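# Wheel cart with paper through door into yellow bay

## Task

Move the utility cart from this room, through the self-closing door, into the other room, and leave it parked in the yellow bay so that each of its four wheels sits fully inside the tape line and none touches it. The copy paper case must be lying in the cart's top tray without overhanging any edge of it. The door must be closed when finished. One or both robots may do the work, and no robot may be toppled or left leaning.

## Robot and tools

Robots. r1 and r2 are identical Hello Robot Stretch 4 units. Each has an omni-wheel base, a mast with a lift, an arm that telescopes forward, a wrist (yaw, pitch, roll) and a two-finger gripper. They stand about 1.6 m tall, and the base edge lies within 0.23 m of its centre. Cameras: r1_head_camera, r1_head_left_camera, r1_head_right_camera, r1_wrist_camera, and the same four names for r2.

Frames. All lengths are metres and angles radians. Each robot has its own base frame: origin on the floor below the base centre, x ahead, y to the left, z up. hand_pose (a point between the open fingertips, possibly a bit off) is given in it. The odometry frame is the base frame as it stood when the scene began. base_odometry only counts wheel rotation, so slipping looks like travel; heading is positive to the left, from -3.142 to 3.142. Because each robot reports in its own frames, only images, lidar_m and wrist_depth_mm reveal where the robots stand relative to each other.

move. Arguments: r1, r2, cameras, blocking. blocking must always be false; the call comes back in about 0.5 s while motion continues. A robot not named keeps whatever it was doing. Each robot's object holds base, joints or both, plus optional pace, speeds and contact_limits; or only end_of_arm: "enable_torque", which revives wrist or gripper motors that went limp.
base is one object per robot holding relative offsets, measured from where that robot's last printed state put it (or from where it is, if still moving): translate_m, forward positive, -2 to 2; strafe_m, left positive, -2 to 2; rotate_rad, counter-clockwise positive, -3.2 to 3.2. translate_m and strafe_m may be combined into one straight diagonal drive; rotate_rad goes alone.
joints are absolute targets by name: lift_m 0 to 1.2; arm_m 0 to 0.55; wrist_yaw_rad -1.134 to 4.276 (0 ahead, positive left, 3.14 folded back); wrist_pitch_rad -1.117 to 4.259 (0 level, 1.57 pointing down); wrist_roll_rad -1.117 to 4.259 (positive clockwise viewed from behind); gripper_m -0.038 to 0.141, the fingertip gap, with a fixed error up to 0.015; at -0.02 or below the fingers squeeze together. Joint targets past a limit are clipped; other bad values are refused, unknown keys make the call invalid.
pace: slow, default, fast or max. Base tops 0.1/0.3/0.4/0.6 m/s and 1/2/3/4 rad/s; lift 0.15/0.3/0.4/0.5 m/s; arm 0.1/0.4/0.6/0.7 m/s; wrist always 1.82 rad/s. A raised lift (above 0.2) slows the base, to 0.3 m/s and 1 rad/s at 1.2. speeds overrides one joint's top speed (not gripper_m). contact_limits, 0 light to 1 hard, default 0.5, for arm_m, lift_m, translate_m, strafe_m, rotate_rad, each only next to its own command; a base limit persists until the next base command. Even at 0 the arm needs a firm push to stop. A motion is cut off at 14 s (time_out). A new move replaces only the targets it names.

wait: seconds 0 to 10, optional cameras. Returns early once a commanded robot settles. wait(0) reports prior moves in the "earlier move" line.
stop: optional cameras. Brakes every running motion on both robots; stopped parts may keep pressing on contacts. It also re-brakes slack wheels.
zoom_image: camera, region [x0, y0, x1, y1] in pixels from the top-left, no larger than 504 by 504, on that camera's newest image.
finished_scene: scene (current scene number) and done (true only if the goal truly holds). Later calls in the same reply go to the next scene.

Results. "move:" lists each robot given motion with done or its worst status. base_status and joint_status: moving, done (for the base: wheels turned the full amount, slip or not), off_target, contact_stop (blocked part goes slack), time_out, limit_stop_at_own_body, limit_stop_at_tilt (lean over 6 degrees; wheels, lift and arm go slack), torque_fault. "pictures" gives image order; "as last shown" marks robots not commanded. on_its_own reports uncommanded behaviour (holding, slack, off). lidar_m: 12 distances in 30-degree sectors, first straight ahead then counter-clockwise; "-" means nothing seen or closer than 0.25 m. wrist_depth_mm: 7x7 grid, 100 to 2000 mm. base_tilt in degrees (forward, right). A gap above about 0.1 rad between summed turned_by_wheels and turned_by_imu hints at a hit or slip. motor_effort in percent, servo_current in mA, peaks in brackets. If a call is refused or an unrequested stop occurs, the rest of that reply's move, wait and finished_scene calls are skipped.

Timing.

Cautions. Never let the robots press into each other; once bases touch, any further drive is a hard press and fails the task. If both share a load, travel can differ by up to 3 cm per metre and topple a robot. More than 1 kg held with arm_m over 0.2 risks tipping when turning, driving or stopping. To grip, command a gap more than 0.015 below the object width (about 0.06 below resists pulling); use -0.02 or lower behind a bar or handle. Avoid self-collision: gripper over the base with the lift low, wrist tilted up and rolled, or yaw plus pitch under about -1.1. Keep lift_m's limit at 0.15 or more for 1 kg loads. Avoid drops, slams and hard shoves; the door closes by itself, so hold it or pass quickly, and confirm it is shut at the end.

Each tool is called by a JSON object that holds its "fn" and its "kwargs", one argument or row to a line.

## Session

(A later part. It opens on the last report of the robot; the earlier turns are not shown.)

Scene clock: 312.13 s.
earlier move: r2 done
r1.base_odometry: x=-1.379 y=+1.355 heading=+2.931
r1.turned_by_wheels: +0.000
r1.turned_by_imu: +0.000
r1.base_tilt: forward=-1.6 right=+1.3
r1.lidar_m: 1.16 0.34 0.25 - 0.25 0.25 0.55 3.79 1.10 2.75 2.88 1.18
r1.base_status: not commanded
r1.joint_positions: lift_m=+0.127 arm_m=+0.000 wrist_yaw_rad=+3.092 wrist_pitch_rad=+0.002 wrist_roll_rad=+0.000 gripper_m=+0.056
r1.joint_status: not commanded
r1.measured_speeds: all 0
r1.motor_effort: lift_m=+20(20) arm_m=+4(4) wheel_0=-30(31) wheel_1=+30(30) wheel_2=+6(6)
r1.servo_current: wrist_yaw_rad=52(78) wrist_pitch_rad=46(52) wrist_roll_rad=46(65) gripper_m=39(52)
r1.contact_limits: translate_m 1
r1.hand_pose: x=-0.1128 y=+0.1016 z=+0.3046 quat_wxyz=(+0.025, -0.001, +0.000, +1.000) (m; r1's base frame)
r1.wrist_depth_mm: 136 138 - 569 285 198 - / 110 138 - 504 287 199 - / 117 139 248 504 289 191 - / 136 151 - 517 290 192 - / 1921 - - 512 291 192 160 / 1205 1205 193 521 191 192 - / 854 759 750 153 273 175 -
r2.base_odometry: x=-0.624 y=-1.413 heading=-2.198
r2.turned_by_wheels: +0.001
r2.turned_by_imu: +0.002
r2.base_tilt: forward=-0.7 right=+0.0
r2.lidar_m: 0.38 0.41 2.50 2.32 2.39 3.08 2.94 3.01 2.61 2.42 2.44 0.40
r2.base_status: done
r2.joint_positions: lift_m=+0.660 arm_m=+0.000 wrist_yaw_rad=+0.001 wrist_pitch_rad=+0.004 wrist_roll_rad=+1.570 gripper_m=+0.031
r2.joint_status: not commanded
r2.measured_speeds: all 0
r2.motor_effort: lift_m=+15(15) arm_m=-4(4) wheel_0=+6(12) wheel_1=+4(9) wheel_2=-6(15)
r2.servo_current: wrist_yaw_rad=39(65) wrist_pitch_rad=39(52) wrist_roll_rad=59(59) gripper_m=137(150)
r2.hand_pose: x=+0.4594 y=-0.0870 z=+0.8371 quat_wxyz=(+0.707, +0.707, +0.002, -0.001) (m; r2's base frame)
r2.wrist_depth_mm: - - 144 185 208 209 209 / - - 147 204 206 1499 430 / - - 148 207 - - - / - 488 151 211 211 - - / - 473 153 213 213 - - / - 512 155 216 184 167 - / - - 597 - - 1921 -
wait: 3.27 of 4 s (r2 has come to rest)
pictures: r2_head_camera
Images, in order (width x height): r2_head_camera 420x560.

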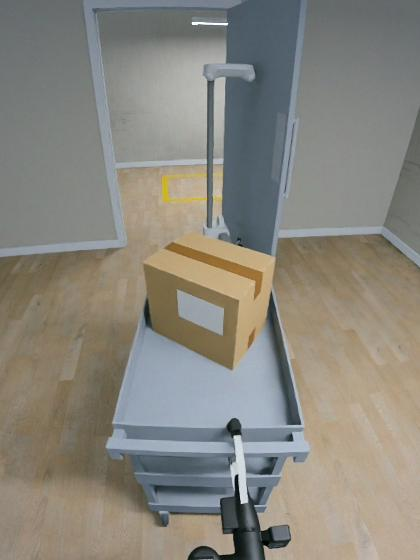

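{"fn": "wait", "kwargs": {
  "seconds": 0,
  "cameras": ["r1_head_camera","r1_head_left_camera","r1_head_right_camera","r2_head_left_camera","r2_head_right_camera"]
}}

Scene clock: 327.70 s.
r1.base_odometry: x=-1.379 y=+1.355 heading=+2.931
r1.turned_by_wheels: +0.000
r1.turned_by_imu: +0.000
r1.base_tilt: forward=-1.6 right=+1.3
r1.lidar_m: 1.17 0.35 0.25 - 0.25 0.25 0.51 3.78 1.10 2.75 2.88 1.18
r1.base_status: not commanded
r1.joint_positions: lift_m=+0.127 arm_m=+0.000 wrist_yaw_rad=+3.092 wrist_pitch_rad=+0.002 wrist_roll_rad=+0.000 gripper_m=+0.056
r1.joint_status: not commanded
r1.measured_speeds: all 0
r1.motor_effort: lift_m=+20(20) arm_m=+4(4) wheel_0=-30(31) wheel_1=+30(30) wheel_2=+6(6)
r1.servo_current: wrist_yaw_rad=33(78) wrist_pitch_rad=46(52) wrist_roll_rad=39(65) gripper_m=39(52)
r1.contact_limits: translate_m 1
r1.hand_pose: x=-0.1128 y=+0.1016 z=+0.3046 quat_wxyz=(+0.025, -0.001, +0.000, +1.000) (m; r1's base frame)
r1.wrist_depth_mm: 136 138 - 559 285 197 - / 110 139 - 500 287 199 - / 117 138 250 504 289 191 - / 136 151 - 517 289 191 - / 1983 - - 512 291 192 160 / 1205 1182 194 521 191 192 - / 854 759 759 153 272 175 -
r2.base_odometry: x=-0.624 y=-1.413 heading=-2.198
r2.turned_by_wheels: +0.000
r2.turned_by_imu: +0.000
r2.base_tilt: forward=-0.7 right=+0.1
r2.lidar_m: 0.38 0.41 2.50 2.33 2.38 3.06 2.92 3.02 2.57 2.40 2.46 0.40
r2.base_status: done
r2.joint_positions: lift_m=+0.660 arm_m=+0.000 wrist_yaw_rad=+0.001 wrist_pitch_rad=+0.004 wrist_roll_rad=+1.570 gripper_m=+0.031
r2.joint_status: not commanded
r2.measured_speeds: all 0
r2.motor_effort: lift_m=+15(15) arm_m=-4(4) wheel_0=+6(12) wheel_1=+4(9) wheel_2=-6(15)
r2.servo_current: wrist_yaw_rad=46(65) wrist_pitch_rad=46(52) wrist_roll_rad=59(59) gripper_m=137(150)
r2.hand_pose: x=+0.4594 y=-0.0870 z=+0.8371 quat_wxyz=(+0.707, +0.707, +0.002, -0.001) (m; r2's base frame)
r2.wrist_depth_mm: - - 144 186 208 209 209 / - - 146 204 206 1499 433 / - - 148 208 - - - / - 492 151 211 211 - - / - 469 153 213 214 - - / - 512 155 216 184 167 - / - - 603 - - 1921 -
pictures: r1_head_camera, r1_head_left_camera, r1_head_right_camera, r2_head_left_camera, r2_head_right_camera
Images, in order (width x height): r1_head_camera 420x560, r1_head_left_camera 420x672, r1_head_right_camera 420x672, r2_head_left_camera 420x672, r2_head_right_camera 420x672.

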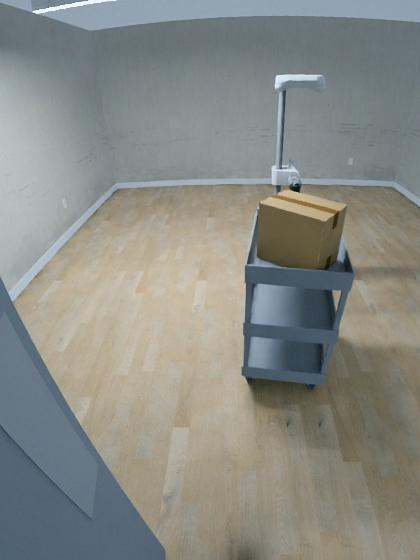

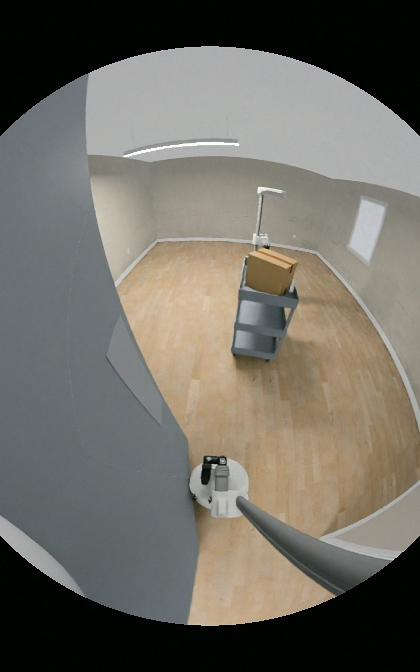

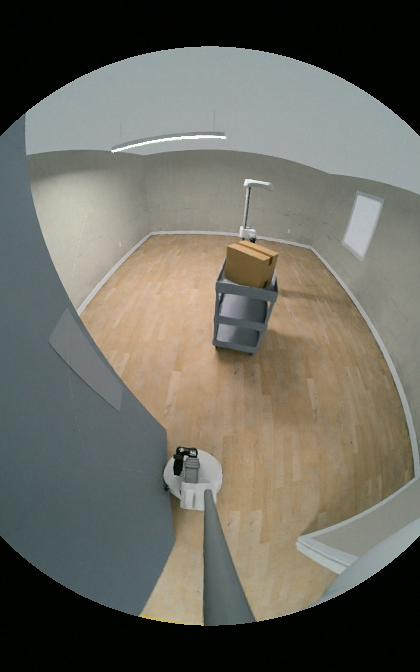

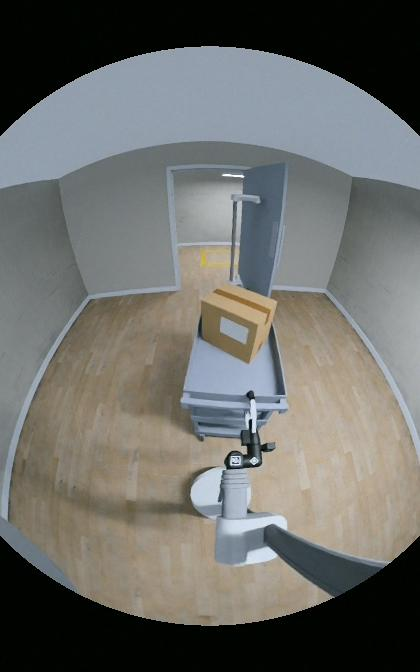

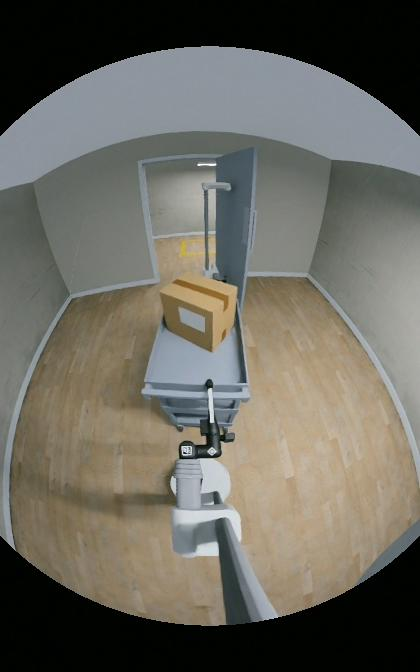

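{"fn": "move", "kwargs": {
  "blocking": false,
  "cameras": [],
  "r2": {"base":{"strafe_m":0.2},"pace":"slow"}
}}

{"fn": "wait", "kwargs": {
  "seconds": 4,
  "cameras": ["r2_head_left_camera","r1_head_camera"]
}}

Scene clock: 335.67 s.
move: r2 moving
r1: as last shown
r1.lidar_m: 1.16 0.31 0.25 - 0.25 0.25 0.51 3.80 1.10 2.75 2.87 1.17
r1.motor_effort: lift_m=+20(20) arm_m=+4(4) wheel_0=-30(30) wheel_1=+30(30) wheel_2=+6(6)
r1.servo_current: wrist_yaw_rad=59(59) wrist_pitch_rad=52(52) wrist_roll_rad=39(59) gripper_m=39(46)
r1.contact_limits: translate_m 1
r1.wrist_depth_mm: 136 138 - 569 285 198 - / 111 138 - 500 286 200 - / 117 139 249 504 289 190 - / 136 151 - 508 290 191 - / 1921 - - 512 291 193 161 / 1205 1205 193 521 191 192 - / 842 741 759 153 272 174 -
r2.base_odometry: x=-0.613 y=-1.421 heading=-2.198
r2.turned_by_wheels: +0.000
r2.turned_by_imu: +0.000
r2.base_tilt: forward=-0.7 right=+0.1
r2.lidar_m: 0.38 0.40 2.47 2.32 2.37 3.07 2.94 2.98 2.62 2.41 2.47 0.41
r2.base_status: strafe_m moving
r2.joint_positions: lift_m=+0.660 arm_m=+0.000 wrist_yaw_rad=-0.001 wrist_pitch_rad=+0.004 wrist_roll_rad=+1.570 gripper_m=+0.031
r2.joint_status: not commanded
r2.measured_speeds: translate_m=+0.001 strafe_m=+0.056 rotate_rad=-0.004 lift_m=+0.000 arm_m=+0.000 wrist_yaw_rad=-0.025 wrist_pitch_rad=+0.000 wrist_roll_rad=+0.000
r2.motor_effort: lift_m=+15(15) arm_m=-4(4) wheel_0=-8(10) wheel_1=+8(10) wheel_2=+0(4)
r2.servo_current: wrist_yaw_rad=46(52) wrist_pitch_rad=46(46) wrist_roll_rad=39(52) gripper_m=137(137)
r2.hand_pose: x=+0.4592 y=-0.0877 z=+0.8371 quat_wxyz=(+0.707, +0.707, +0.001, -0.002) (m; r2's base frame)
r2.wrist_depth_mm: - - 149 191 214 215 216 / - - 151 210 211 1499 459 / - - 153 213 - - - / - 496 155 214 216 - - / - 469 156 217 217 - - / - 512 158 219 201 165 - / - - 585 - - 1921 -
pictures: none
No camera images: "cameras" was empty.

Scene clock: 338.30 s.
earlier move: r2 done
r1.base_odometry: x=-1.379 y=+1.355 heading=+2.931
r1.turned_by_wheels: +0.000
r1.turned_by_imu: +0.000
r1.base_tilt: forward=-1.6 right=+1.3
r1.lidar_m: 1.17 0.31 0.25 - 0.25 0.25 0.53 3.81 1.11 2.75 2.88 1.13
r1.base_status: not commanded
r1.joint_positions: lift_m=+0.127 arm_m=+0.000 wrist_yaw_rad=+3.092 wrist_pitch_rad=+0.002 wrist_roll_rad=+0.000 gripper_m=+0.056
r1.joint_status: not commanded
r1.measured_speeds: all 0
r1.motor_effort: lift_m=+20(20) arm_m=+4(4) wheel_0=-30(31) wheel_1=+30(30) wheel_2=+6(6)
r1.servo_current: wrist_yaw_rad=46(72) wrist_pitch_rad=46(52) wrist_roll_rad=52(72) gripper_m=39(52)
r1.contact_limits: translate_m 1
r1.hand_pose: x=-0.1128 y=+0.1016 z=+0.3046 quat_wxyz=(+0.025, -0.001, +0.000, +1.000) (m; r1's base frame)
r1.wrist_depth_mm: 136 138 - 564 285 198 - / 110 138 - 500 289 199 - / 117 139 250 508 287 191 - / 136 151 - 508 291 191 - / 1921 - - 512 291 192 160 / 1205 1205 194 525 191 193 - / 854 759 750 153 274 175 -
r2.base_odometry: x=-0.463 y=-1.530 heading=-2.198
r2.turned_by_wheels: +0.000
r2.turned_by_imu: +0.000
r2.base_tilt: forward=-0.7 right=+0.1
r2.lidar_m: 0.43 0.51 2.29 2.14 2.19 2.80 2.96 3.02 2.80 2.62 2.66 0.43
r2.base_status: done
r2.joint_positions: lift_m=+0.660 arm_m=+0.000 wrist_yaw_rad=-0.002 wrist_pitch_rad=-0.002 wrist_roll_rad=+1.570 gripper_m=+0.031
r2.joint_status: not commanded
r2.measured_speeds: all 0
r2.motor_effort: lift_m=+15(15) arm_m=-4(5) wheel_0=-7(15) wheel_1=+2(10) wheel_2=+2(4)
r2.servo_current: wrist_yaw_rad=39(65) wrist_pitch_rad=46(52) wrist_roll_rad=52(59) gripper_m=52(137)
r2.hand_pose: x=+0.4592 y=-0.0880 z=+0.8390 quat_wxyz=(+0.707, +0.707, -0.001, +0.000) (m; r2's base frame)
r2.wrist_depth_mm: - - - 199 201 1618 - / - - 530 208 210 768 - / - 496 459 220 219 - - / - - 488 229 229 854 - / - - 585 219 242 - - / - - 189 186 186 1983 - / - - - - - 1576 492
wait: 2.63 of 4 s (r2 has come to rest)
pictures: r1_head_camera, r2_head_left_camera
Images, in order (width x height): r1_head_camera 420x560, r2_head_left_camera 420x672.

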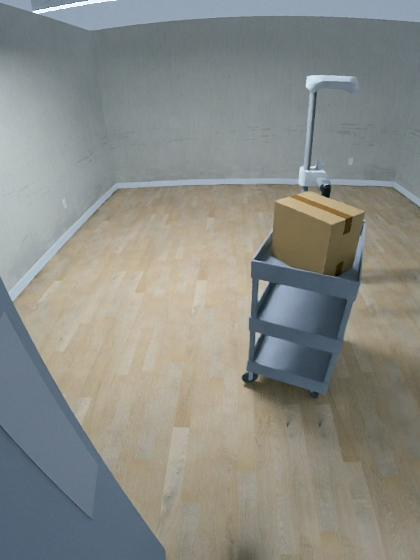

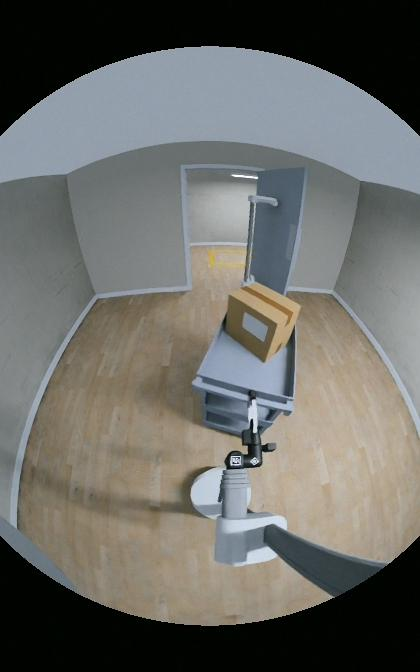

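{"fn": "wait", "kwargs": {
  "seconds": 0,
  "cameras": ["r2_head_camera","r2_wrist_camera"]
}}

{"fn": "zoom_image", "kwargs": {
  "camera": "r2_head_camera",
  "region": [90, 360, 350, 560]
}}

Scene clock: 342.33 s.
r1.base_odometry: x=-1.379 y=+1.355 heading=+2.931
r1.turned_by_wheels: +0.000
r1.turned_by_imu: +0.000
r1.base_tilt: forward=-1.6 right=+1.3
r1.lidar_m: 1.18 0.36 0.25 - 0.25 0.25 0.53 3.75 1.11 2.73 2.86 1.15
r1.base_status: not commanded
r1.joint_positions: lift_m=+0.127 arm_m=+0.000 wrist_yaw_rad=+3.092 wrist_pitch_rad=+0.002 wrist_roll_rad=+0.000 gripper_m=+0.056
r1.joint_status: not commanded
r1.measured_speeds: all 0
r1.motor_effort: lift_m=+20(20) arm_m=+4(4) wheel_0=-30(31) wheel_1=+30(30) wheel_2=+6(6)
r1.servo_current: wrist_yaw_rad=46(72) wrist_pitch_rad=39(52) wrist_roll_rad=52(72) gripper_m=52(52)
r1.contact_limits: translate_m 1
r1.hand_pose: x=-0.1128 y=+0.1016 z=+0.3046 quat_wxyz=(+0.025, -0.001, +0.000, +1.000) (m; r1's base frame)
r1.wrist_depth_mm: 135 138 - 564 285 198 - / 110 138 - 504 287 199 - / 117 139 250 500 289 191 - / 136 151 - 504 291 191 - / 1921 - - 512 291 193 160 / 1205 1229 194 525 191 192 - / 842 750 759 154 273 175 -
r2.base_odometry: x=-0.463 y=-1.530 heading=-2.198
r2.turned_by_wheels: +0.000
r2.turned_by_imu: +0.000
r2.base_tilt: forward=-0.7 right=+0.1
r2.lidar_m: 0.43 0.52 2.30 2.13 2.20 2.83 2.96 2.98 2.82 2.61 2.68 0.41
r2.base_status: done
r2.joint_positions: lift_m=+0.660 arm_m=+0.000 wrist_yaw_rad=-0.002 wrist_pitch_rad=-0.002 wrist_roll_rad=+1.570 gripper_m=+0.031
r2.joint_status: not commanded
r2.measured_speeds: all 0
r2.motor_effort: lift_m=+15(15) arm_m=-4(5) wheel_0=-6(15) wheel_1=+2(10) wheel_2=+2(4)
r2.servo_current: wrist_yaw_rad=52(65) wrist_pitch_rad=39(52) wrist_roll_rad=59(59) gripper_m=59(137)
r2.hand_pose: x=+0.4592 y=-0.0880 z=+0.8390 quat_wxyz=(+0.707, +0.707, -0.001, +0.000) (m; r2's base frame)
r2.wrist_depth_mm: - - - 200 200 1576 - / - - 525 209 209 768 - / - 496 459 220 219 - - / - - 484 228 230 842 - / - - 591 219 241 - - / - - 189 187 187 1983 - / - - - - - 1537 484
pictures: r2_head_camera, r2_wrist_camera
Images, in order (width x height): r2_head_camera 420x560, r2_wrist_camera 616x392.

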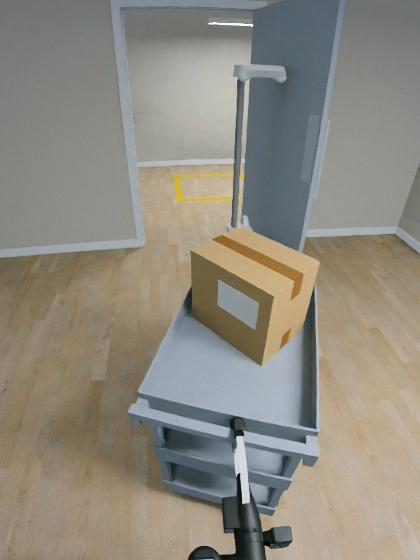

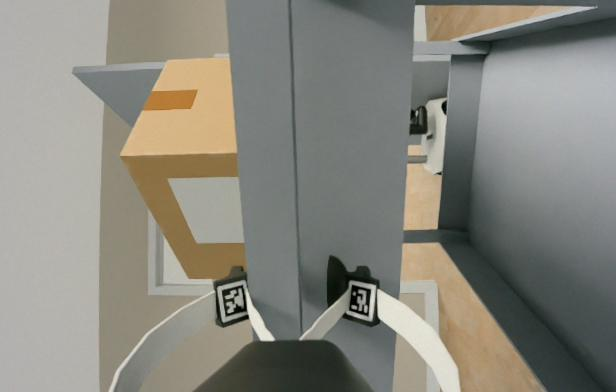

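Scaled by 1.938 from the camera's 420x560 image, which has a finer 1200x1600 frame.

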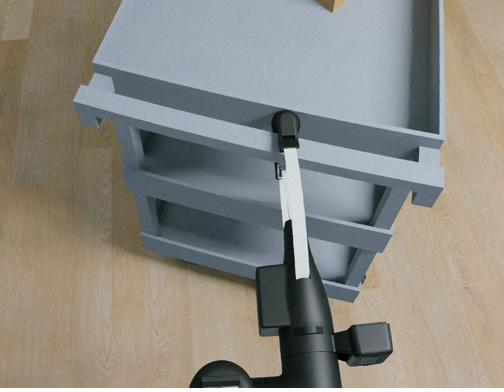

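{"fn": "move", "kwargs": {
  "blocking": false,
  "cameras": [],
  "r2": {"joints":{"gripper_m":0.13}}
}}

{"fn": "wait", "kwargs": {
  "seconds": 1.5,
  "cameras": ["r2_wrist_camera","r2_head_camera"]
}}

{"fn": "zoom_image", "kwargs": {
  "camera": "r2_head_camera",
  "region": [90, 360, 350, 560]
}}

Scene clock: 354.83 s.
move: r2 moving
r1: as last shown
r1.lidar_m: 1.17 0.32 0.25 - 0.25 0.26 0.52 3.81 1.11 2.74 2.88 1.15
r1.motor_effort: lift_m=+20(20) arm_m=+4(4) wheel_0=-30(30) wheel_1=+30(30) wheel_2=+6(6)
r1.servo_current: wrist_yaw_rad=46(59) wrist_pitch_rad=39(52) wrist_roll_rad=39(65) gripper_m=39(46)
r1.contact_limits: translate_m 1
r1.wrist_depth_mm: 136 138 - 559 283 198 - / 110 138 - 500 286 198 - / 117 139 249 508 290 191 - / 136 151 - 512 291 191 - / 1921 - - 517 293 193 160 / 1182 1205 194 512 190 193 - / 854 741 750 153 272 175 -
r2.base_odometry: x=-0.463 y=-1.530 heading=-2.198
r2.turned_by_wheels: +0.000
r2.turned_by_imu: +0.000
r2.base_tilt: forward=-0.7 right=+0.0
r2.lidar_m: 0.44 0.52 2.27 2.13 2.19 2.81 2.97 3.00 2.81 2.60 2.67 0.42
r2.base_status: not commanded
r2.joint_positions: lift_m=+0.660 arm_m=+0.000 wrist_yaw_rad=-0.002 wrist_pitch_rad=-0.002 wrist_roll_rad=+1.570 gripper_m=+0.050
r2.joint_status: gripper_m moving
r2.measured_speeds: all 0
r2.motor_effort: lift_m=+15(15) arm_m=-4(5) wheel_0=-7(7) wheel_1=+2(2) wheel_2=+2(3)
r2.servo_current: wrist_yaw_rad=52(59) wrist_pitch_rad=39(46) wrist_roll_rad=52(52) gripper_m=78(91)
r2.hand_pose: x=+0.4592 y=-0.0880 z=+0.8390 quat_wxyz=(+0.707, +0.707, -0.001, +0.000) (m; r2's base frame)
r2.wrist_depth_mm: - - - 200 203 1708 - / - - 517 212 209 778 - / - 480 452 220 224 - - / - - 488 229 235 854 - / - - 585 241 242 - - / - - 188 212 191 1863 - / - - - - - 1863 488
pictures: none
No camera images: "cameras" was empty.

Scene clock: 356.23 s.
earlier move: r2 done
r1.base_odometry: x=-1.379 y=+1.355 heading=+2.931
r1.turned_by_wheels: +0.000
r1.turned_by_imu: +0.000
r1.base_tilt: forward=-1.6 right=+1.3
r1.lidar_m: 1.16 0.34 0.25 - 0.25 0.25 0.52 3.81 1.09 2.75 2.89 1.14
r1.base_status: not commanded
r1.joint_positions: lift_m=+0.127 arm_m=+0.000 wrist_yaw_rad=+3.092 wrist_pitch_rad=+0.002 wrist_roll_rad=+0.000 gripper_m=+0.056
r1.joint_status: not commanded
r1.measured_speeds: all 0
r1.motor_effort: lift_m=+20(20) arm_m=+4(4) wheel_0=-30(31) wheel_1=+30(30) wheel_2=+6(6)
r1.servo_current: wrist_yaw_rad=39(78) wrist_pitch_rad=39(52) wrist_roll_rad=46(65) gripper_m=39(46)
r1.contact_limits: translate_m 1
r1.hand_pose: x=-0.1128 y=+0.1016 z=+0.3046 quat_wxyz=(+0.025, -0.001, +0.000, +1.000) (m; r1's base frame)
r1.wrist_depth_mm: 136 138 - 564 285 198 - / 110 138 - 500 287 199 - / 117 138 249 504 289 191 - / 137 151 - 512 291 192 - / 1983 - - 517 293 192 160 / 1205 1229 194 525 191 192 - / 842 750 750 153 273 175 -
r2.base_odometry: x=-0.463 y=-1.530 heading=-2.198
r2.turned_by_wheels: +0.000
r2.turned_by_imu: +0.000
r2.base_tilt: forward=-0.7 right=+0.1
r2.lidar_m: 0.44 0.49 2.31 2.13 2.16 2.81 2.98 3.01 2.81 2.61 2.66 0.40
r2.base_status: not commanded
r2.joint_positions: lift_m=+0.660 arm_m=+0.000 wrist_yaw_rad=-0.002 wrist_pitch_rad=-0.001 wrist_roll_rad=+1.570 gripper_m=+0.130
r2.joint_status: all done
r2.measured_speeds: all 0
r2.motor_effort: lift_m=+15(15) arm_m=-4(5) wheel_0=-6(7) wheel_1=+2(3) wheel_2=+2(3)
r2.servo_current: wrist_yaw_rad=46(72) wrist_pitch_rad=46(46) wrist_roll_rad=46(65) gripper_m=52(117)
r2.hand_pose: x=+0.4592 y=-0.0880 z=+0.8389 quat_wxyz=(+0.707, +0.707, -0.001, +0.000) (m; r2's base frame)
r2.wrist_depth_mm: - - - 203 204 1499 - / - 569 158 212 211 778 - / - 477 445 221 224 - - / - 539 473 232 237 - - / - - 554 242 242 - - / - - 191 252 195 559 - / - - - - - 1708 488
wait: 1.40 of 1.5 s (r2 has come to rest)
pictures: r2_head_camera, r2_wrist_camera
Images, in order (width x height): r2_head_camera 420x560, r2_wrist_camera 616x392.

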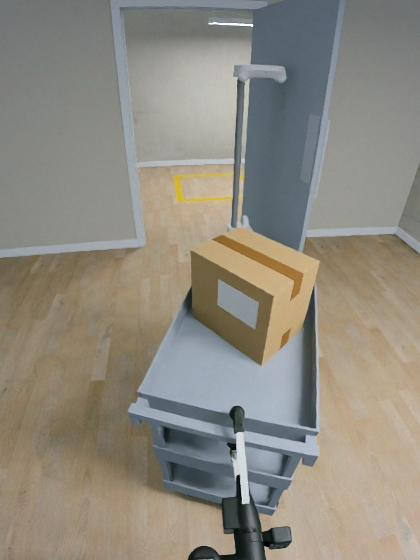

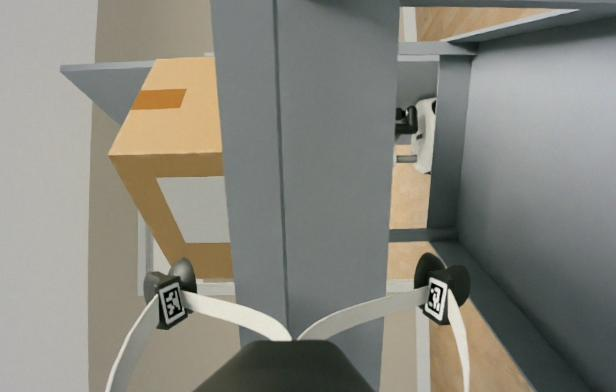

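Scaled by 1.938 from the camera's 420x560 image, which has a finer 1200x1600 frame.

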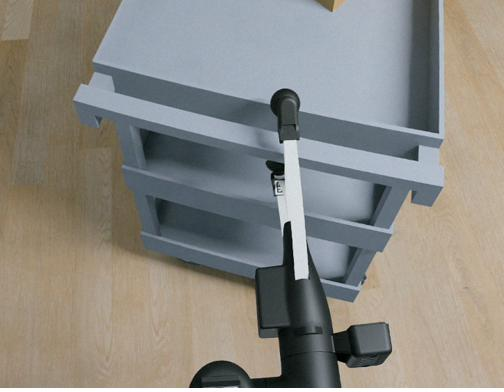

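{"fn": "move", "kwargs": {
  "blocking": false,
  "cameras": [],
  "r2": {"base":{"translate_m":0.045},"pace":"slow"}
}}

{"fn": "wait", "kwargs": {
  "seconds": 1.5,
  "cameras": []
}}

{"fn": "move", "kwargs": {
  "blocking": false,
  "cameras": [],
  "r2": {"joints":{"gripper_m":0.02}}
}}

{"fn": "wait", "kwargs": {
  "seconds": 2,
  "cameras": ["r2_wrist_camera"]
}}

Scene clock: 364.43 s.
move: r2 moving
r1: as last shown
r1.lidar_m: 1.16 0.32 0.25 - 0.25 0.26 0.51 3.80 1.08 2.75 2.90 1.17
r1.servo_current: wrist_yaw_rad=59(72) wrist_pitch_rad=46(46) wrist_roll_rad=39(59) gripper_m=46(46)
r1.contact_limits: translate_m 1
r1.wrist_depth_mm: 136 138 - 564 286 198 - / 110 138 - 500 287 199 - / 117 139 249 504 290 191 - / 136 150 - 512 290 192 - / 1921 - - 517 293 193 160 / 1205 1205 194 517 191 192 - / 842 768 750 153 272 175 -
r2.base_odometry: x=-0.470 y=-1.540 heading=-2.197
r2.turned_by_wheels: +0.000
r2.turned_by_imu: +0.001
r2.base_tilt: forward=-0.7 right=+0.1
r2.lidar_m: 0.44 0.50 2.30 2.12 2.20 2.83 2.97 2.99 2.80 2.61 2.68 0.40
r2.base_status: translate_m moving
r2.joint_positions: lift_m=+0.660 arm_m=+0.000 wrist_yaw_rad=-0.002 wrist_pitch_rad=-0.001 wrist_roll_rad=+1.570 gripper_m=+0.130
r2.joint_status: not commanded
r2.measured_speeds: translate_m=+0.048 strafe_m=+0.000 rotate_rad=+0.000 lift_m=+0.000 arm_m=+0.000 wrist_yaw_rad=+0.000 wrist_pitch_rad=+0.000 wrist_roll_rad=+0.000
r2.motor_effort: lift_m=+15(15) arm_m=-4(5) wheel_0=+4(8) wheel_1=+7(7) wheel_2=-9(10)
r2.servo_current: wrist_yaw_rad=52(59) wrist_pitch_rad=39(46) wrist_roll_rad=39(52) gripper_m=52(59)
r2.hand_pose: x=+0.4592 y=-0.0880 z=+0.8389 quat_wxyz=(+0.707, +0.707, -0.001, +0.000) (m; r2's base frame)
r2.wrist_depth_mm: - - 140 194 194 1576 - / - 554 496 203 203 768 - / - 462 436 212 215 809 - / - 530 462 223 225 - - / - - 220 232 235 - - / - - 177 241 195 549 - / - - - - - 1708 488
pictures: none
No camera images: "cameras" was empty.

Scene clock: 365.60 s.
earlier move: r2 done
r1.base_odometry: x=-1.379 y=+1.355 heading=+2.931
r1.turned_by_wheels: +0.000
r1.turned_by_imu: +0.000
r1.base_tilt: forward=-1.6 right=+1.3
r1.lidar_m: 1.14 0.31 0.25 - 0.25 0.25 0.53 3.80 1.10 2.75 2.88 1.14
r1.base_status: not commanded
r1.joint_positions: lift_m=+0.127 arm_m=+0.000 wrist_yaw_rad=+3.092 wrist_pitch_rad=+0.002 wrist_roll_rad=+0.000 gripper_m=+0.056
r1.joint_status: not commanded
r1.measured_speeds: all 0
r1.motor_effort: lift_m=+20(20) arm_m=+4(4) wheel_0=-30(31) wheel_1=+30(30) wheel_2=+6(6)
r1.servo_current: wrist_yaw_rad=59(72) wrist_pitch_rad=46(52) wrist_roll_rad=52(65) gripper_m=39(46)
r1.contact_limits: translate_m 1
r1.hand_pose: x=-0.1128 y=+0.1016 z=+0.3046 quat_wxyz=(+0.025, -0.001, +0.000, +1.000) (m; r1's base frame)
r1.wrist_depth_mm: 136 138 - 554 285 198 - / 110 138 - 500 286 199 - / 117 139 248 504 289 191 - / 136 151 - 508 290 191 - / 1921 - - 512 290 193 160 / 1205 1205 194 525 191 193 - / 842 759 750 153 274 175 -
r2.base_odometry: x=-0.489 y=-1.566 heading=-2.197
r2.turned_by_wheels: +0.000
r2.turned_by_imu: +0.000
r2.base_tilt: forward=-0.7 right=+0.1
r2.lidar_m: 0.42 0.47 2.28 2.12 2.19 2.84 3.00 3.05 2.79 2.60 2.67 0.40
r2.base_status: done
r2.joint_positions: lift_m=+0.660 arm_m=+0.000 wrist_yaw_rad=-0.002 wrist_pitch_rad=-0.001 wrist_roll_rad=+1.570 gripper_m=+0.130
r2.joint_status: not commanded
r2.measured_speeds: all 0
r2.motor_effort: lift_m=+15(15) arm_m=-4(5) wheel_0=+6(10) wheel_1=+4(8) wheel_2=-7(12)
r2.servo_current: wrist_yaw_rad=46(59) wrist_pitch_rad=39(46) wrist_roll_rad=33(59) gripper_m=52(59)
r2.hand_pose: x=+0.4592 y=-0.0880 z=+0.8389 quat_wxyz=(+0.707, +0.707, -0.001, +0.000) (m; r2's base frame)
r2.wrist_depth_mm: - - - 176 176 715 - / - 512 129 182 182 741 - / - 445 427 189 191 768 - / - 512 455 199 200 820 - / - - 525 209 211 - - / - - 154 163 195 549 - / - - - - - 1808 477
wait: 1.17 of 1.5 s (r2 has come to rest)
pictures: none
No camera images: "cameras" was empty.

Scene clock: 366.10 s.
move: r2 moving
r1: as last shown
r1.lidar_m: 1.16 0.32 0.25 - 0.25 0.25 0.52 3.77 1.08 2.75 2.90 1.12
r1.servo_current: wrist_yaw_rad=46(72) wrist_pitch_rad=39(52) wrist_roll_rad=26(72) gripper_m=39(46)
r1.contact_limits: translate_m 1
r1.wrist_depth_mm: 136 138 - 564 285 198 - / 110 138 - 500 287 200 - / 117 139 249 508 290 191 - / 136 151 - 512 290 192 - / 1921 - - 512 290 192 160 / 1229 1205 194 521 190 193 - / 842 759 759 153 272 174 -
r2.base_odometry: x=-0.489 y=-1.566 heading=-2.197
r2.turned_by_wheels: +0.000
r2.turned_by_imu: +0.000
r2.base_tilt: forward=-0.7 right=+0.0
r2.lidar_m: 0.41 0.44 2.29 2.15 2.19 2.80 3.01 3.06 2.81 2.61 2.67 0.40
r2.base_status: not commanded
r2.joint_positions: lift_m=+0.660 arm_m=+0.000 wrist_yaw_rad=-0.002 wrist_pitch_rad=-0.001 wrist_roll_rad=+1.570 gripper_m=+0.117
r2.joint_status: gripper_m moving
r2.measured_speeds: all 0
r2.motor_effort: lift_m=+15(15) arm_m=-4(4) wheel_0=+5(6) wheel_1=+4(5) wheel_2=-7(7)
r2.servo_current: wrist_yaw_rad=46(52) wrist_pitch_rad=33(46) wrist_roll_rad=39(52) gripper_m=111(111)
r2.hand_pose: x=+0.4592 y=-0.0880 z=+0.8389 quat_wxyz=(+0.707, +0.707, -0.001, +0.000) (m; r2's base frame)
r2.wrist_depth_mm: - - - 175 177 715 - / - 508 128 183 183 759 - / - 445 427 190 191 768 - / - 508 445 199 200 831 - / - - 224 209 210 - - / - - 154 159 213 212 - / - - - - - 1756 480
pictures: none
No camera images: "cameras" was empty.

Scene clock: 367.57 s.
earlier move: r2 done
r1.base_odometry: x=-1.379 y=+1.355 heading=+2.931
r1.turned_by_wheels: +0.000
r1.turned_by_imu: +0.000
r1.base_tilt: forward=-1.6 right=+1.3
r1.lidar_m: 1.15 0.35 0.25 - 0.25 0.25 0.51 3.78 1.10 2.75 2.89 1.13
r1.base_status: not commanded
r1.joint_positions: lift_m=+0.127 arm_m=+0.000 wrist_yaw_rad=+3.092 wrist_pitch_rad=+0.002 wrist_roll_rad=+0.000 gripper_m=+0.056
r1.joint_status: not commanded
r1.measured_speeds: all 0
r1.motor_effort: lift_m=+20(20) arm_m=+4(4) wheel_0=-30(31) wheel_1=+30(30) wheel_2=+6(6)
r1.servo_current: wrist_yaw_rad=65(72) wrist_pitch_rad=39(52) wrist_roll_rad=59(72) gripper_m=46(46)
r1.contact_limits: translate_m 1
r1.hand_pose: x=-0.1128 y=+0.1016 z=+0.3046 quat_wxyz=(+0.025, -0.001, +0.000, +1.000) (m; r1's base frame)
r1.wrist_depth_mm: 136 138 - 564 285 198 - / 111 138 - 504 289 200 - / 117 139 248 512 291 191 - / 136 151 - 508 290 191 - / 1983 - - 512 290 192 160 / 1205 1182 193 530 191 192 - / 842 759 759 153 272 175 -
r2.base_odometry: x=-0.489 y=-1.566 heading=-2.197
r2.turned_by_wheels: +0.000
r2.turned_by_imu: +0.000
r2.base_tilt: forward=-0.7 right=+0.1
r2.lidar_m: 0.40 0.46 2.29 2.14 2.19 2.83 3.01 3.06 2.80 2.60 2.65 0.40
r2.base_status: not commanded
r2.joint_positions: lift_m=+0.660 arm_m=+0.000 wrist_yaw_rad=-0.001 wrist_pitch_rad=+0.004 wrist_roll_rad=+1.570 gripper_m=+0.022
r2.joint_status: all done
r2.measured_speeds: all 0
r2.motor_effort: lift_m=+15(15) arm_m=-4(5) wheel_0=+4(6) wheel_1=+3(5) wheel_2=-2(7)
r2.servo_current: wrist_yaw_rad=46(59) wrist_pitch_rad=46(46) wrist_roll_rad=52(65) gripper_m=169(390)
r2.hand_pose: x=+0.4593 y=-0.0876 z=+0.8372 quat_wxyz=(+0.707, +0.707, +0.001, -0.002) (m; r2's base frame)
r2.wrist_depth_mm: - - 117 173 176 707 - / - 492 124 181 180 750 - / - 424 129 192 191 - - / - 488 139 199 202 - - / - - 145 211 208 - - / - - 154 220 184 167 - / - - - - - 1708 -
wait: 1.47 of 2 s (r2 has come to rest)
pictures: r2_wrist_camera
Images, in order (width x height): r2_wrist_camera 616x392.

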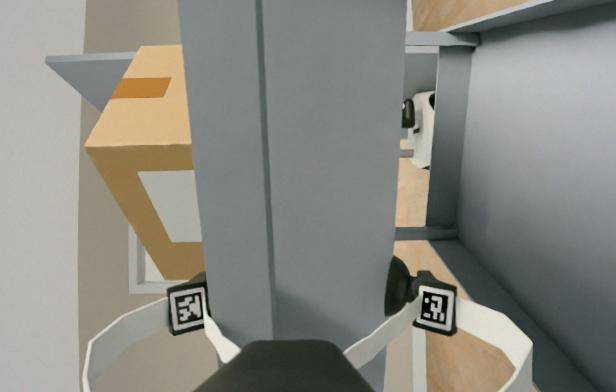

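{"fn": "move", "kwargs": {
  "blocking": false,
  "cameras": [],
  "r2": {"base":{"strafe_m":-0.3},"pace":"slow"}
}}

{"fn": "wait", "kwargs": {
  "seconds": 5,
  "cameras": ["r2_head_camera","r1_head_camera"]
}}

Scene clock: 372.00 s.
move: r2 moving
r1: as last shown
r1.lidar_m: 1.16 0.34 0.25 - 0.25 0.26 0.54 3.78 1.09 2.74 2.89 1.13
r1.servo_current: wrist_yaw_rad=39(59) wrist_pitch_rad=39(46) wrist_roll_rad=59(59) gripper_m=39(46)
r1.contact_limits: translate_m 1
r1.wrist_depth_mm: 136 138 - 564 283 198 - / 110 138 - 500 289 198 - / 117 139 249 504 289 191 - / 137 151 - 517 291 192 - / - - - 512 290 192 160 / 1205 1205 194 525 191 192 - / 854 759 750 153 274 175 -
r2.base_odometry: x=-0.500 y=-1.558 heading=-2.197
r2.turned_by_wheels: +0.000
r2.turned_by_imu: +0.001
r2.base_tilt: forward=-0.7 right=+0.1
r2.lidar_m: 0.40 0.45 2.31 2.16 2.19 2.83 3.02 3.07 2.75 2.58 2.64 0.40
r2.base_status: strafe_m moving
r2.joint_positions: lift_m=+0.660 arm_m=+0.000 wrist_yaw_rad=+0.000 wrist_pitch_rad=+0.004 wrist_roll_rad=+1.570 gripper_m=+0.021
r2.joint_status: not commanded
r2.measured_speeds: translate_m=+0.000 strafe_m=-0.056 rotate_rad=+0.000 lift_m=+0.000 arm_m=+0.000 wrist_yaw_rad=+0.008 wrist_pitch_rad=+0.000 wrist_roll_rad=+0.000
r2.motor_effort: lift_m=+15(15) arm_m=-4(5) wheel_0=+11(11) wheel_1=-6(7) wheel_2=+1(1)
r2.servo_current: wrist_yaw_rad=46(52) wrist_pitch_rad=46(46) wrist_roll_rad=52(59) gripper_m=156(169)
r2.hand_pose: x=+0.4593 y=-0.0874 z=+0.8372 quat_wxyz=(+0.707, +0.707, +0.002, -0.002) (m; r2's base frame)
r2.wrist_depth_mm: - - 118 175 176 715 - / - 496 124 182 181 759 - / - 424 130 193 191 - - / - 484 138 200 202 - - / - - 144 209 208 - - / - - 152 220 183 168 - / - - - - - 1661 -
pictures: none
No camera images: "cameras" was empty.

Scene clock: 375.63 s.
earlier move: r2 done
r1.base_odometry: x=-1.379 y=+1.355 heading=+2.931
r1.turned_by_wheels: +0.000
r1.turned_by_imu: +0.000
r1.base_tilt: forward=-1.6 right=+1.3
r1.lidar_m: 1.09 0.32 0.25 - 0.25 0.25 0.52 3.79 1.10 2.75 2.87 1.13
r1.base_status: not commanded
r1.joint_positions: lift_m=+0.127 arm_m=+0.000 wrist_yaw_rad=+3.092 wrist_pitch_rad=+0.002 wrist_roll_rad=+0.000 gripper_m=+0.056
r1.joint_status: not commanded
r1.measured_speeds: all 0
r1.motor_effort: lift_m=+20(20) arm_m=+4(4) wheel_0=-30(31) wheel_1=+30(30) wheel_2=+6(6)
r1.servo_current: wrist_yaw_rad=33(72) wrist_pitch_rad=46(52) wrist_roll_rad=52(72) gripper_m=39(52)
r1.contact_limits: translate_m 1
r1.hand_pose: x=-0.1128 y=+0.1016 z=+0.3046 quat_wxyz=(+0.025, -0.001, +0.000, +1.000) (m; r1's base frame)
r1.wrist_depth_mm: 136 138 - 564 285 198 - / 111 138 - 492 287 199 - / 117 139 249 504 289 191 - / 136 151 - 512 290 191 - / - - - 517 290 193 160 / 1182 1182 193 525 190 192 - / 854 750 750 153 273 175 -
r2.base_odometry: x=-0.732 y=-1.391 heading=-2.197
r2.turned_by_wheels: +0.000
r2.turned_by_imu: +0.001
r2.base_tilt: forward=-0.7 right=+0.1
r2.lidar_m: 0.38 0.40 2.62 2.44 2.47 3.20 2.98 3.03 2.49 2.29 2.36 0.45
r2.base_status: done
r2.joint_positions: lift_m=+0.660 arm_m=+0.000 wrist_yaw_rad=+0.004 wrist_pitch_rad=-0.004 wrist_roll_rad=+1.570 gripper_m=+0.021
r2.joint_status: not commanded
r2.measured_speeds: all 0
r2.motor_effort: lift_m=+15(15) arm_m=-4(5) wheel_0=+5(13) wheel_1=-5(9) wheel_2=+3(9)
r2.servo_current: wrist_yaw_rad=46(65) wrist_pitch_rad=46(46) wrist_roll_rad=52(59) gripper_m=65(169)
r2.hand_pose: x=+0.4597 y=-0.0864 z=+0.8395 quat_wxyz=(+0.707, +0.707, +0.000, +0.003) (m; r2's base frame)
r2.wrist_depth_mm: - - - 213 273 1464 1118 / - - - 262 271 1464 1160 / - - - 255 258 1537 - / - - 627 250 252 788 - / - - 480 191 246 820 - / - - 189 185 187 809 - / - - 535 - - - -
wait: 3.63 of 5 s (r2 has come to rest)
pictures: r1_head_camera, r2_head_camera
Images, in order (width x height): r1_head_camera 420x560, r2_head_camera 420x560.

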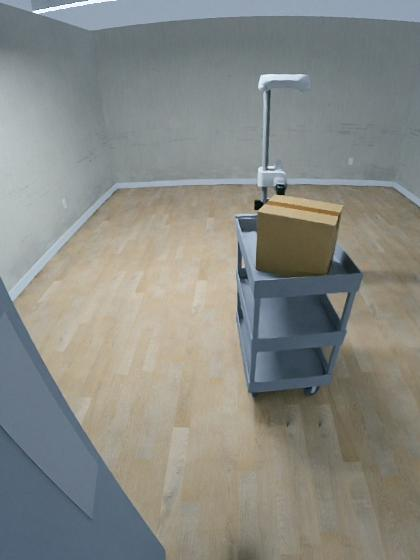

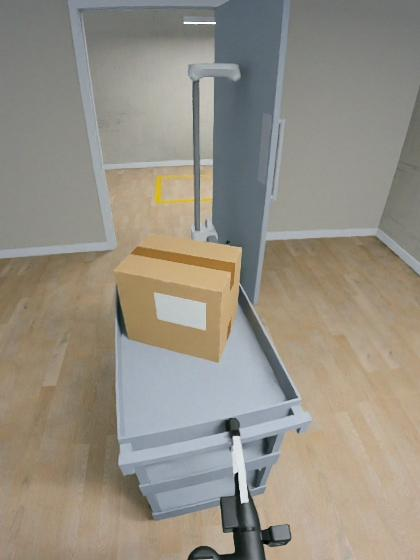

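{"fn": "move", "kwargs": {
  "blocking": false,
  "cameras": [],
  "r2": {"joints":{"gripper_m":0.13}}
}}

{"fn": "wait", "kwargs": {
  "seconds": 1.5,
  "cameras": []
}}

{"fn": "move", "kwargs": {
  "blocking": false,
  "cameras": [],
  "r2": {"base":{"rotate_rad":0.22},"pace":"slow"}
}}

{"fn": "wait", "kwargs": {
  "seconds": 2,
  "cameras": ["r2_head_camera","r2_wrist_camera"]
}}

Scene clock: 383.50 s.
move: r2 moving
r1: as last shown
r1.lidar_m: 1.08 0.33 0.25 - 0.25 0.25 0.53 3.80 1.10 2.75 2.88 1.13
r1.servo_current: wrist_yaw_rad=52(65) wrist_pitch_rad=46(52) wrist_roll_rad=52(65) gripper_m=39(52)
r1.contact_limits: translate_m 1
r1.wrist_depth_mm: 136 138 - 564 285 198 - / 110 138 - 504 286 199 - / 117 139 249 500 289 191 - / 137 151 - 512 291 191 - / 1983 - - 508 291 192 160 / 1205 1160 193 525 191 193 - / 842 750 750 153 273 174 -
r2.base_odometry: x=-0.732 y=-1.391 heading=-2.197
r2.turned_by_wheels: +0.000
r2.turned_by_imu: +0.000
r2.base_tilt: forward=-0.7 right=+0.1
r2.lidar_m: 0.39 0.37 2.61 2.43 2.49 3.17 3.00 3.05 2.49 2.30 2.35 0.48
r2.base_status: not commanded
r2.joint_positions: lift_m=+0.660 arm_m=+0.000 wrist_yaw_rad=+0.004 wrist_pitch_rad=-0.004 wrist_roll_rad=+1.570 gripper_m=+0.040
r2.joint_status: gripper_m moving
r2.measured_speeds: all 0
r2.motor_effort: lift_m=+15(15) arm_m=-4(5) wheel_0=+5(6) wheel_1=-6(6) wheel_2=+3(3)
r2.servo_current: wrist_yaw_rad=46(59) wrist_pitch_rad=39(52) wrist_roll_rad=39(46) gripper_m=78(85)
r2.hand_pose: x=+0.4597 y=-0.0864 z=+0.8395 quat_wxyz=(+0.707, +0.707, +0.000, +0.003) (m; r2's base frame)
r2.wrist_depth_mm: - - - 224 278 1430 1060 / - - - 268 276 1537 1118 / - - - 262 262 1537 - / - - 591 253 256 842 - / - - 480 216 249 820 - / - - 190 187 189 778 - / - - 535 - - - -
pictures: none
No camera images: "cameras" was empty.

Scene clock: 384.97 s.
earlier move: r2 done
r1.base_odometry: x=-1.379 y=+1.355 heading=+2.931
r1.turned_by_wheels: +0.000
r1.turned_by_imu: +0.000
r1.base_tilt: forward=-1.6 right=+1.3
r1.lidar_m: 1.06 0.33 0.25 - 0.25 0.25 0.52 3.79 1.10 2.75 2.91 1.11
r1.base_status: not commanded
r1.joint_positions: lift_m=+0.127 arm_m=+0.000 wrist_yaw_rad=+3.092 wrist_pitch_rad=+0.002 wrist_roll_rad=+0.000 gripper_m=+0.056
r1.joint_status: not commanded
r1.measured_speeds: all 0
r1.motor_effort: lift_m=+20(20) arm_m=+4(4) wheel_0=-31(31) wheel_1=+30(30) wheel_2=+6(6)
r1.servo_current: wrist_yaw_rad=46(65) wrist_pitch_rad=39(52) wrist_roll_rad=59(65) gripper_m=39(52)
r1.contact_limits: translate_m 1
r1.hand_pose: x=-0.1128 y=+0.1016 z=+0.3046 quat_wxyz=(+0.025, -0.001, +0.000, +1.000) (m; r1's base frame)
r1.wrist_depth_mm: 136 138 - 564 283 198 - / 110 138 - 504 287 199 - / 117 139 248 504 289 191 - / 136 151 - 512 293 191 - / 1983 - - 512 293 193 160 / 1182 1182 193 521 191 191 - / 842 750 759 153 273 175 -
r2.base_odometry: x=-0.732 y=-1.391 heading=-2.197
r2.turned_by_wheels: +0.000
r2.turned_by_imu: +0.000
r2.base_tilt: forward=-0.7 right=+0.1
r2.lidar_m: 0.35 0.40 2.60 2.44 2.49 3.19 2.99 3.04 2.46 2.32 2.37 0.47
r2.base_status: not commanded
r2.joint_positions: lift_m=+0.660 arm_m=+0.000 wrist_yaw_rad=+0.003 wrist_pitch_rad=-0.001 wrist_roll_rad=+1.570 gripper_m=+0.130
r2.joint_status: all done
r2.measured_speeds: all 0
r2.motor_effort: lift_m=+15(15) arm_m=-4(5) wheel_0=+5(6) wheel_1=-6(6) wheel_2=+3(3)
r2.servo_current: wrist_yaw_rad=52(65) wrist_pitch_rad=46(52) wrist_roll_rad=46(59) gripper_m=46(124)
r2.hand_pose: x=+0.4596 y=-0.0866 z=+0.8388 quat_wxyz=(+0.707, +0.707, +0.000, +0.001) (m; r2's base frame)
r2.wrist_depth_mm: - - - 220 - 1537 1060 / - - - 271 282 296 296 / - - 1618 264 266 1464 - / - - 609 257 831 - - / - 539 473 250 250 - - / - - 194 245 195 - - / - - 530 - - - -
wait: 1.47 of 1.5 s (r2 has come to rest)
pictures: none
No camera images: "cameras" was empty.

Scene clock: 385.47 s.
move: r2 moving
r1: as last shown
r1.lidar_m: 1.06 0.35 0.25 - 0.25 0.25 0.52 3.78 1.11 2.76 2.90 1.12
r1.motor_effort: lift_m=+20(20) arm_m=+4(4) wheel_0=-30(31) wheel_1=+30(30) wheel_2=+6(6)
r1.servo_current: wrist_yaw_rad=52(52) wrist_pitch_rad=39(46) wrist_roll_rad=39(59) gripper_m=39(46)
r1.contact_limits: translate_m 1
r1.wrist_depth_mm: 136 138 - 554 283 198 - / 110 138 - 500 286 199 - / 117 139 249 504 289 191 - / 137 151 - 517 293 191 - / 1921 - - 517 291 193 160 / 1182 1205 194 521 191 193 - / 854 741 750 153 273 175 -
r2.base_odometry: x=-0.732 y=-1.391 heading=-2.073
r2.turned_by_wheels: +0.124
r2.turned_by_imu: +0.121
r2.base_tilt: forward=-0.7 right=+0.1
r2.lidar_m: 0.38 0.38 2.51 2.44 2.57 3.07 3.00 3.12 2.38 2.30 2.41 0.41
r2.base_status: rotate_rad moving
r2.joint_positions: lift_m=+0.660 arm_m=+0.000 wrist_yaw_rad=+0.002 wrist_pitch_rad=-0.001 wrist_roll_rad=+1.570 gripper_m=+0.130
r2.joint_status: not commanded
r2.measured_speeds: translate_m=-0.001 strafe_m=-0.001 rotate_rad=+0.463 lift_m=+0.000 arm_m=+0.000 wrist_yaw_rad=-0.008 wrist_pitch_rad=+0.000 wrist_roll_rad=+0.000
r2.motor_effort: lift_m=+15(15) arm_m=-4(4) wheel_0=-6(8) wheel_1=-7(9) wheel_2=-9(9)
r2.servo_current: wrist_yaw_rad=46(72) wrist_pitch_rad=39(46) wrist_roll_rad=33(52) gripper_m=46(59)
r2.hand_pose: x=+0.4595 y=-0.0868 z=+0.8388 quat_wxyz=(+0.707, +0.707, +0.000, +0.001) (m; r2's base frame)
r2.wrist_depth_mm: - - - 244 272 1661 1205 / - - 181 241 243 1537 - / - - 559 239 240 - - / - 492 452 236 237 - - / - - 224 234 235 831 - / - - 173 231 195 - - / - - 585 - - - -
pictures: none
No camera images: "cameras" was empty.

Scene clock: 386.20 s.
earlier move: r2 done
r1.base_odometry: x=-1.379 y=+1.355 heading=+2.931
r1.turned_by_wheels: +0.000
r1.turned_by_imu: +0.000
r1.base_tilt: forward=-1.6 right=+1.3
r1.lidar_m: 1.07 0.34 0.25 - 0.25 0.25 0.52 3.77 1.10 2.75 2.86 1.12
r1.base_status: not commanded
r1.joint_positions: lift_m=+0.127 arm_m=+0.000 wrist_yaw_rad=+3.092 wrist_pitch_rad=+0.002 wrist_roll_rad=+0.000 gripper_m=+0.056
r1.joint_status: not commanded
r1.measured_speeds: all 0
r1.motor_effort: lift_m=+20(20) arm_m=+4(4) wheel_0=-31(31) wheel_1=+30(30) wheel_2=+6(6)
r1.servo_current: wrist_yaw_rad=39(78) wrist_pitch_rad=39(46) wrist_roll_rad=33(59) gripper_m=46(46)
r1.contact_limits: translate_m 1
r1.hand_pose: x=-0.1128 y=+0.1016 z=+0.3046 quat_wxyz=(+0.025, -0.001, +0.000, +1.000) (m; r1's base frame)
r1.wrist_depth_mm: 136 138 - 564 283 198 - / 110 138 - 500 289 200 - / 117 139 249 508 290 190 - / 136 151 - 508 291 191 - / - - - 517 291 193 160 / 1205 1205 193 521 190 192 - / 842 759 759 153 272 174 -
r2.base_odometry: x=-0.732 y=-1.391 heading=-1.978
r2.turned_by_wheels: +0.095
r2.turned_by_imu: +0.092
r2.base_tilt: forward=-0.7 right=+0.1
r2.lidar_m: 0.38 3.10 2.47 2.42 2.62 3.01 2.97 2.95 2.33 2.31 2.52 0.40
r2.base_status: done
r2.joint_positions: lift_m=+0.660 arm_m=+0.000 wrist_yaw_rad=+0.001 wrist_pitch_rad=-0.001 wrist_roll_rad=+1.570 gripper_m=+0.130
r2.joint_status: not commanded
r2.measured_speeds: all 0
r2.motor_effort: lift_m=+15(15) arm_m=-4(5) wheel_0=-4(8) wheel_1=-4(9) wheel_2=-7(9)
r2.servo_current: wrist_yaw_rad=46(72) wrist_pitch_rad=39(46) wrist_roll_rad=46(59) gripper_m=46(59)
r2.hand_pose: x=+0.4595 y=-0.0870 z=+0.8388 quat_wxyz=(+0.707, +0.707, +0.000, +0.001) (m; r2's base frame)
r2.wrist_depth_mm: - - 158 216 216 - - / - - 521 216 217 750 - / - 462 442 219 219 - - / - 508 466 220 220 831 - / - - 517 221 220 768 - / - - 178 163 220 554 - / - - - - - 1921 473
wait: 0.73 of 2 s (r2 has come to rest)
pictures: r2_head_camera, r2_wrist_camera
Images, in order (width x height): r2_head_camera 420x560, r2_wrist_camera 616x392.

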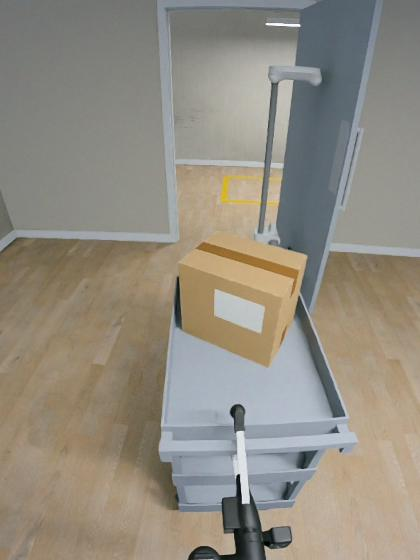

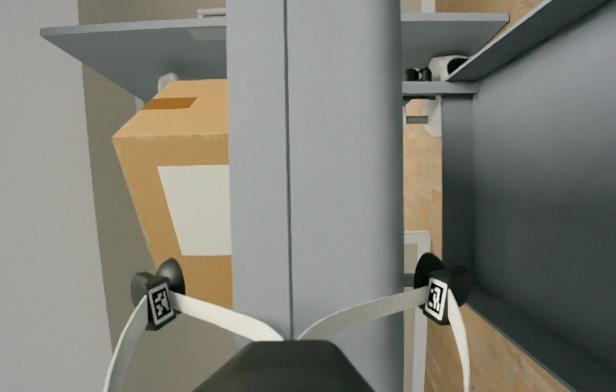

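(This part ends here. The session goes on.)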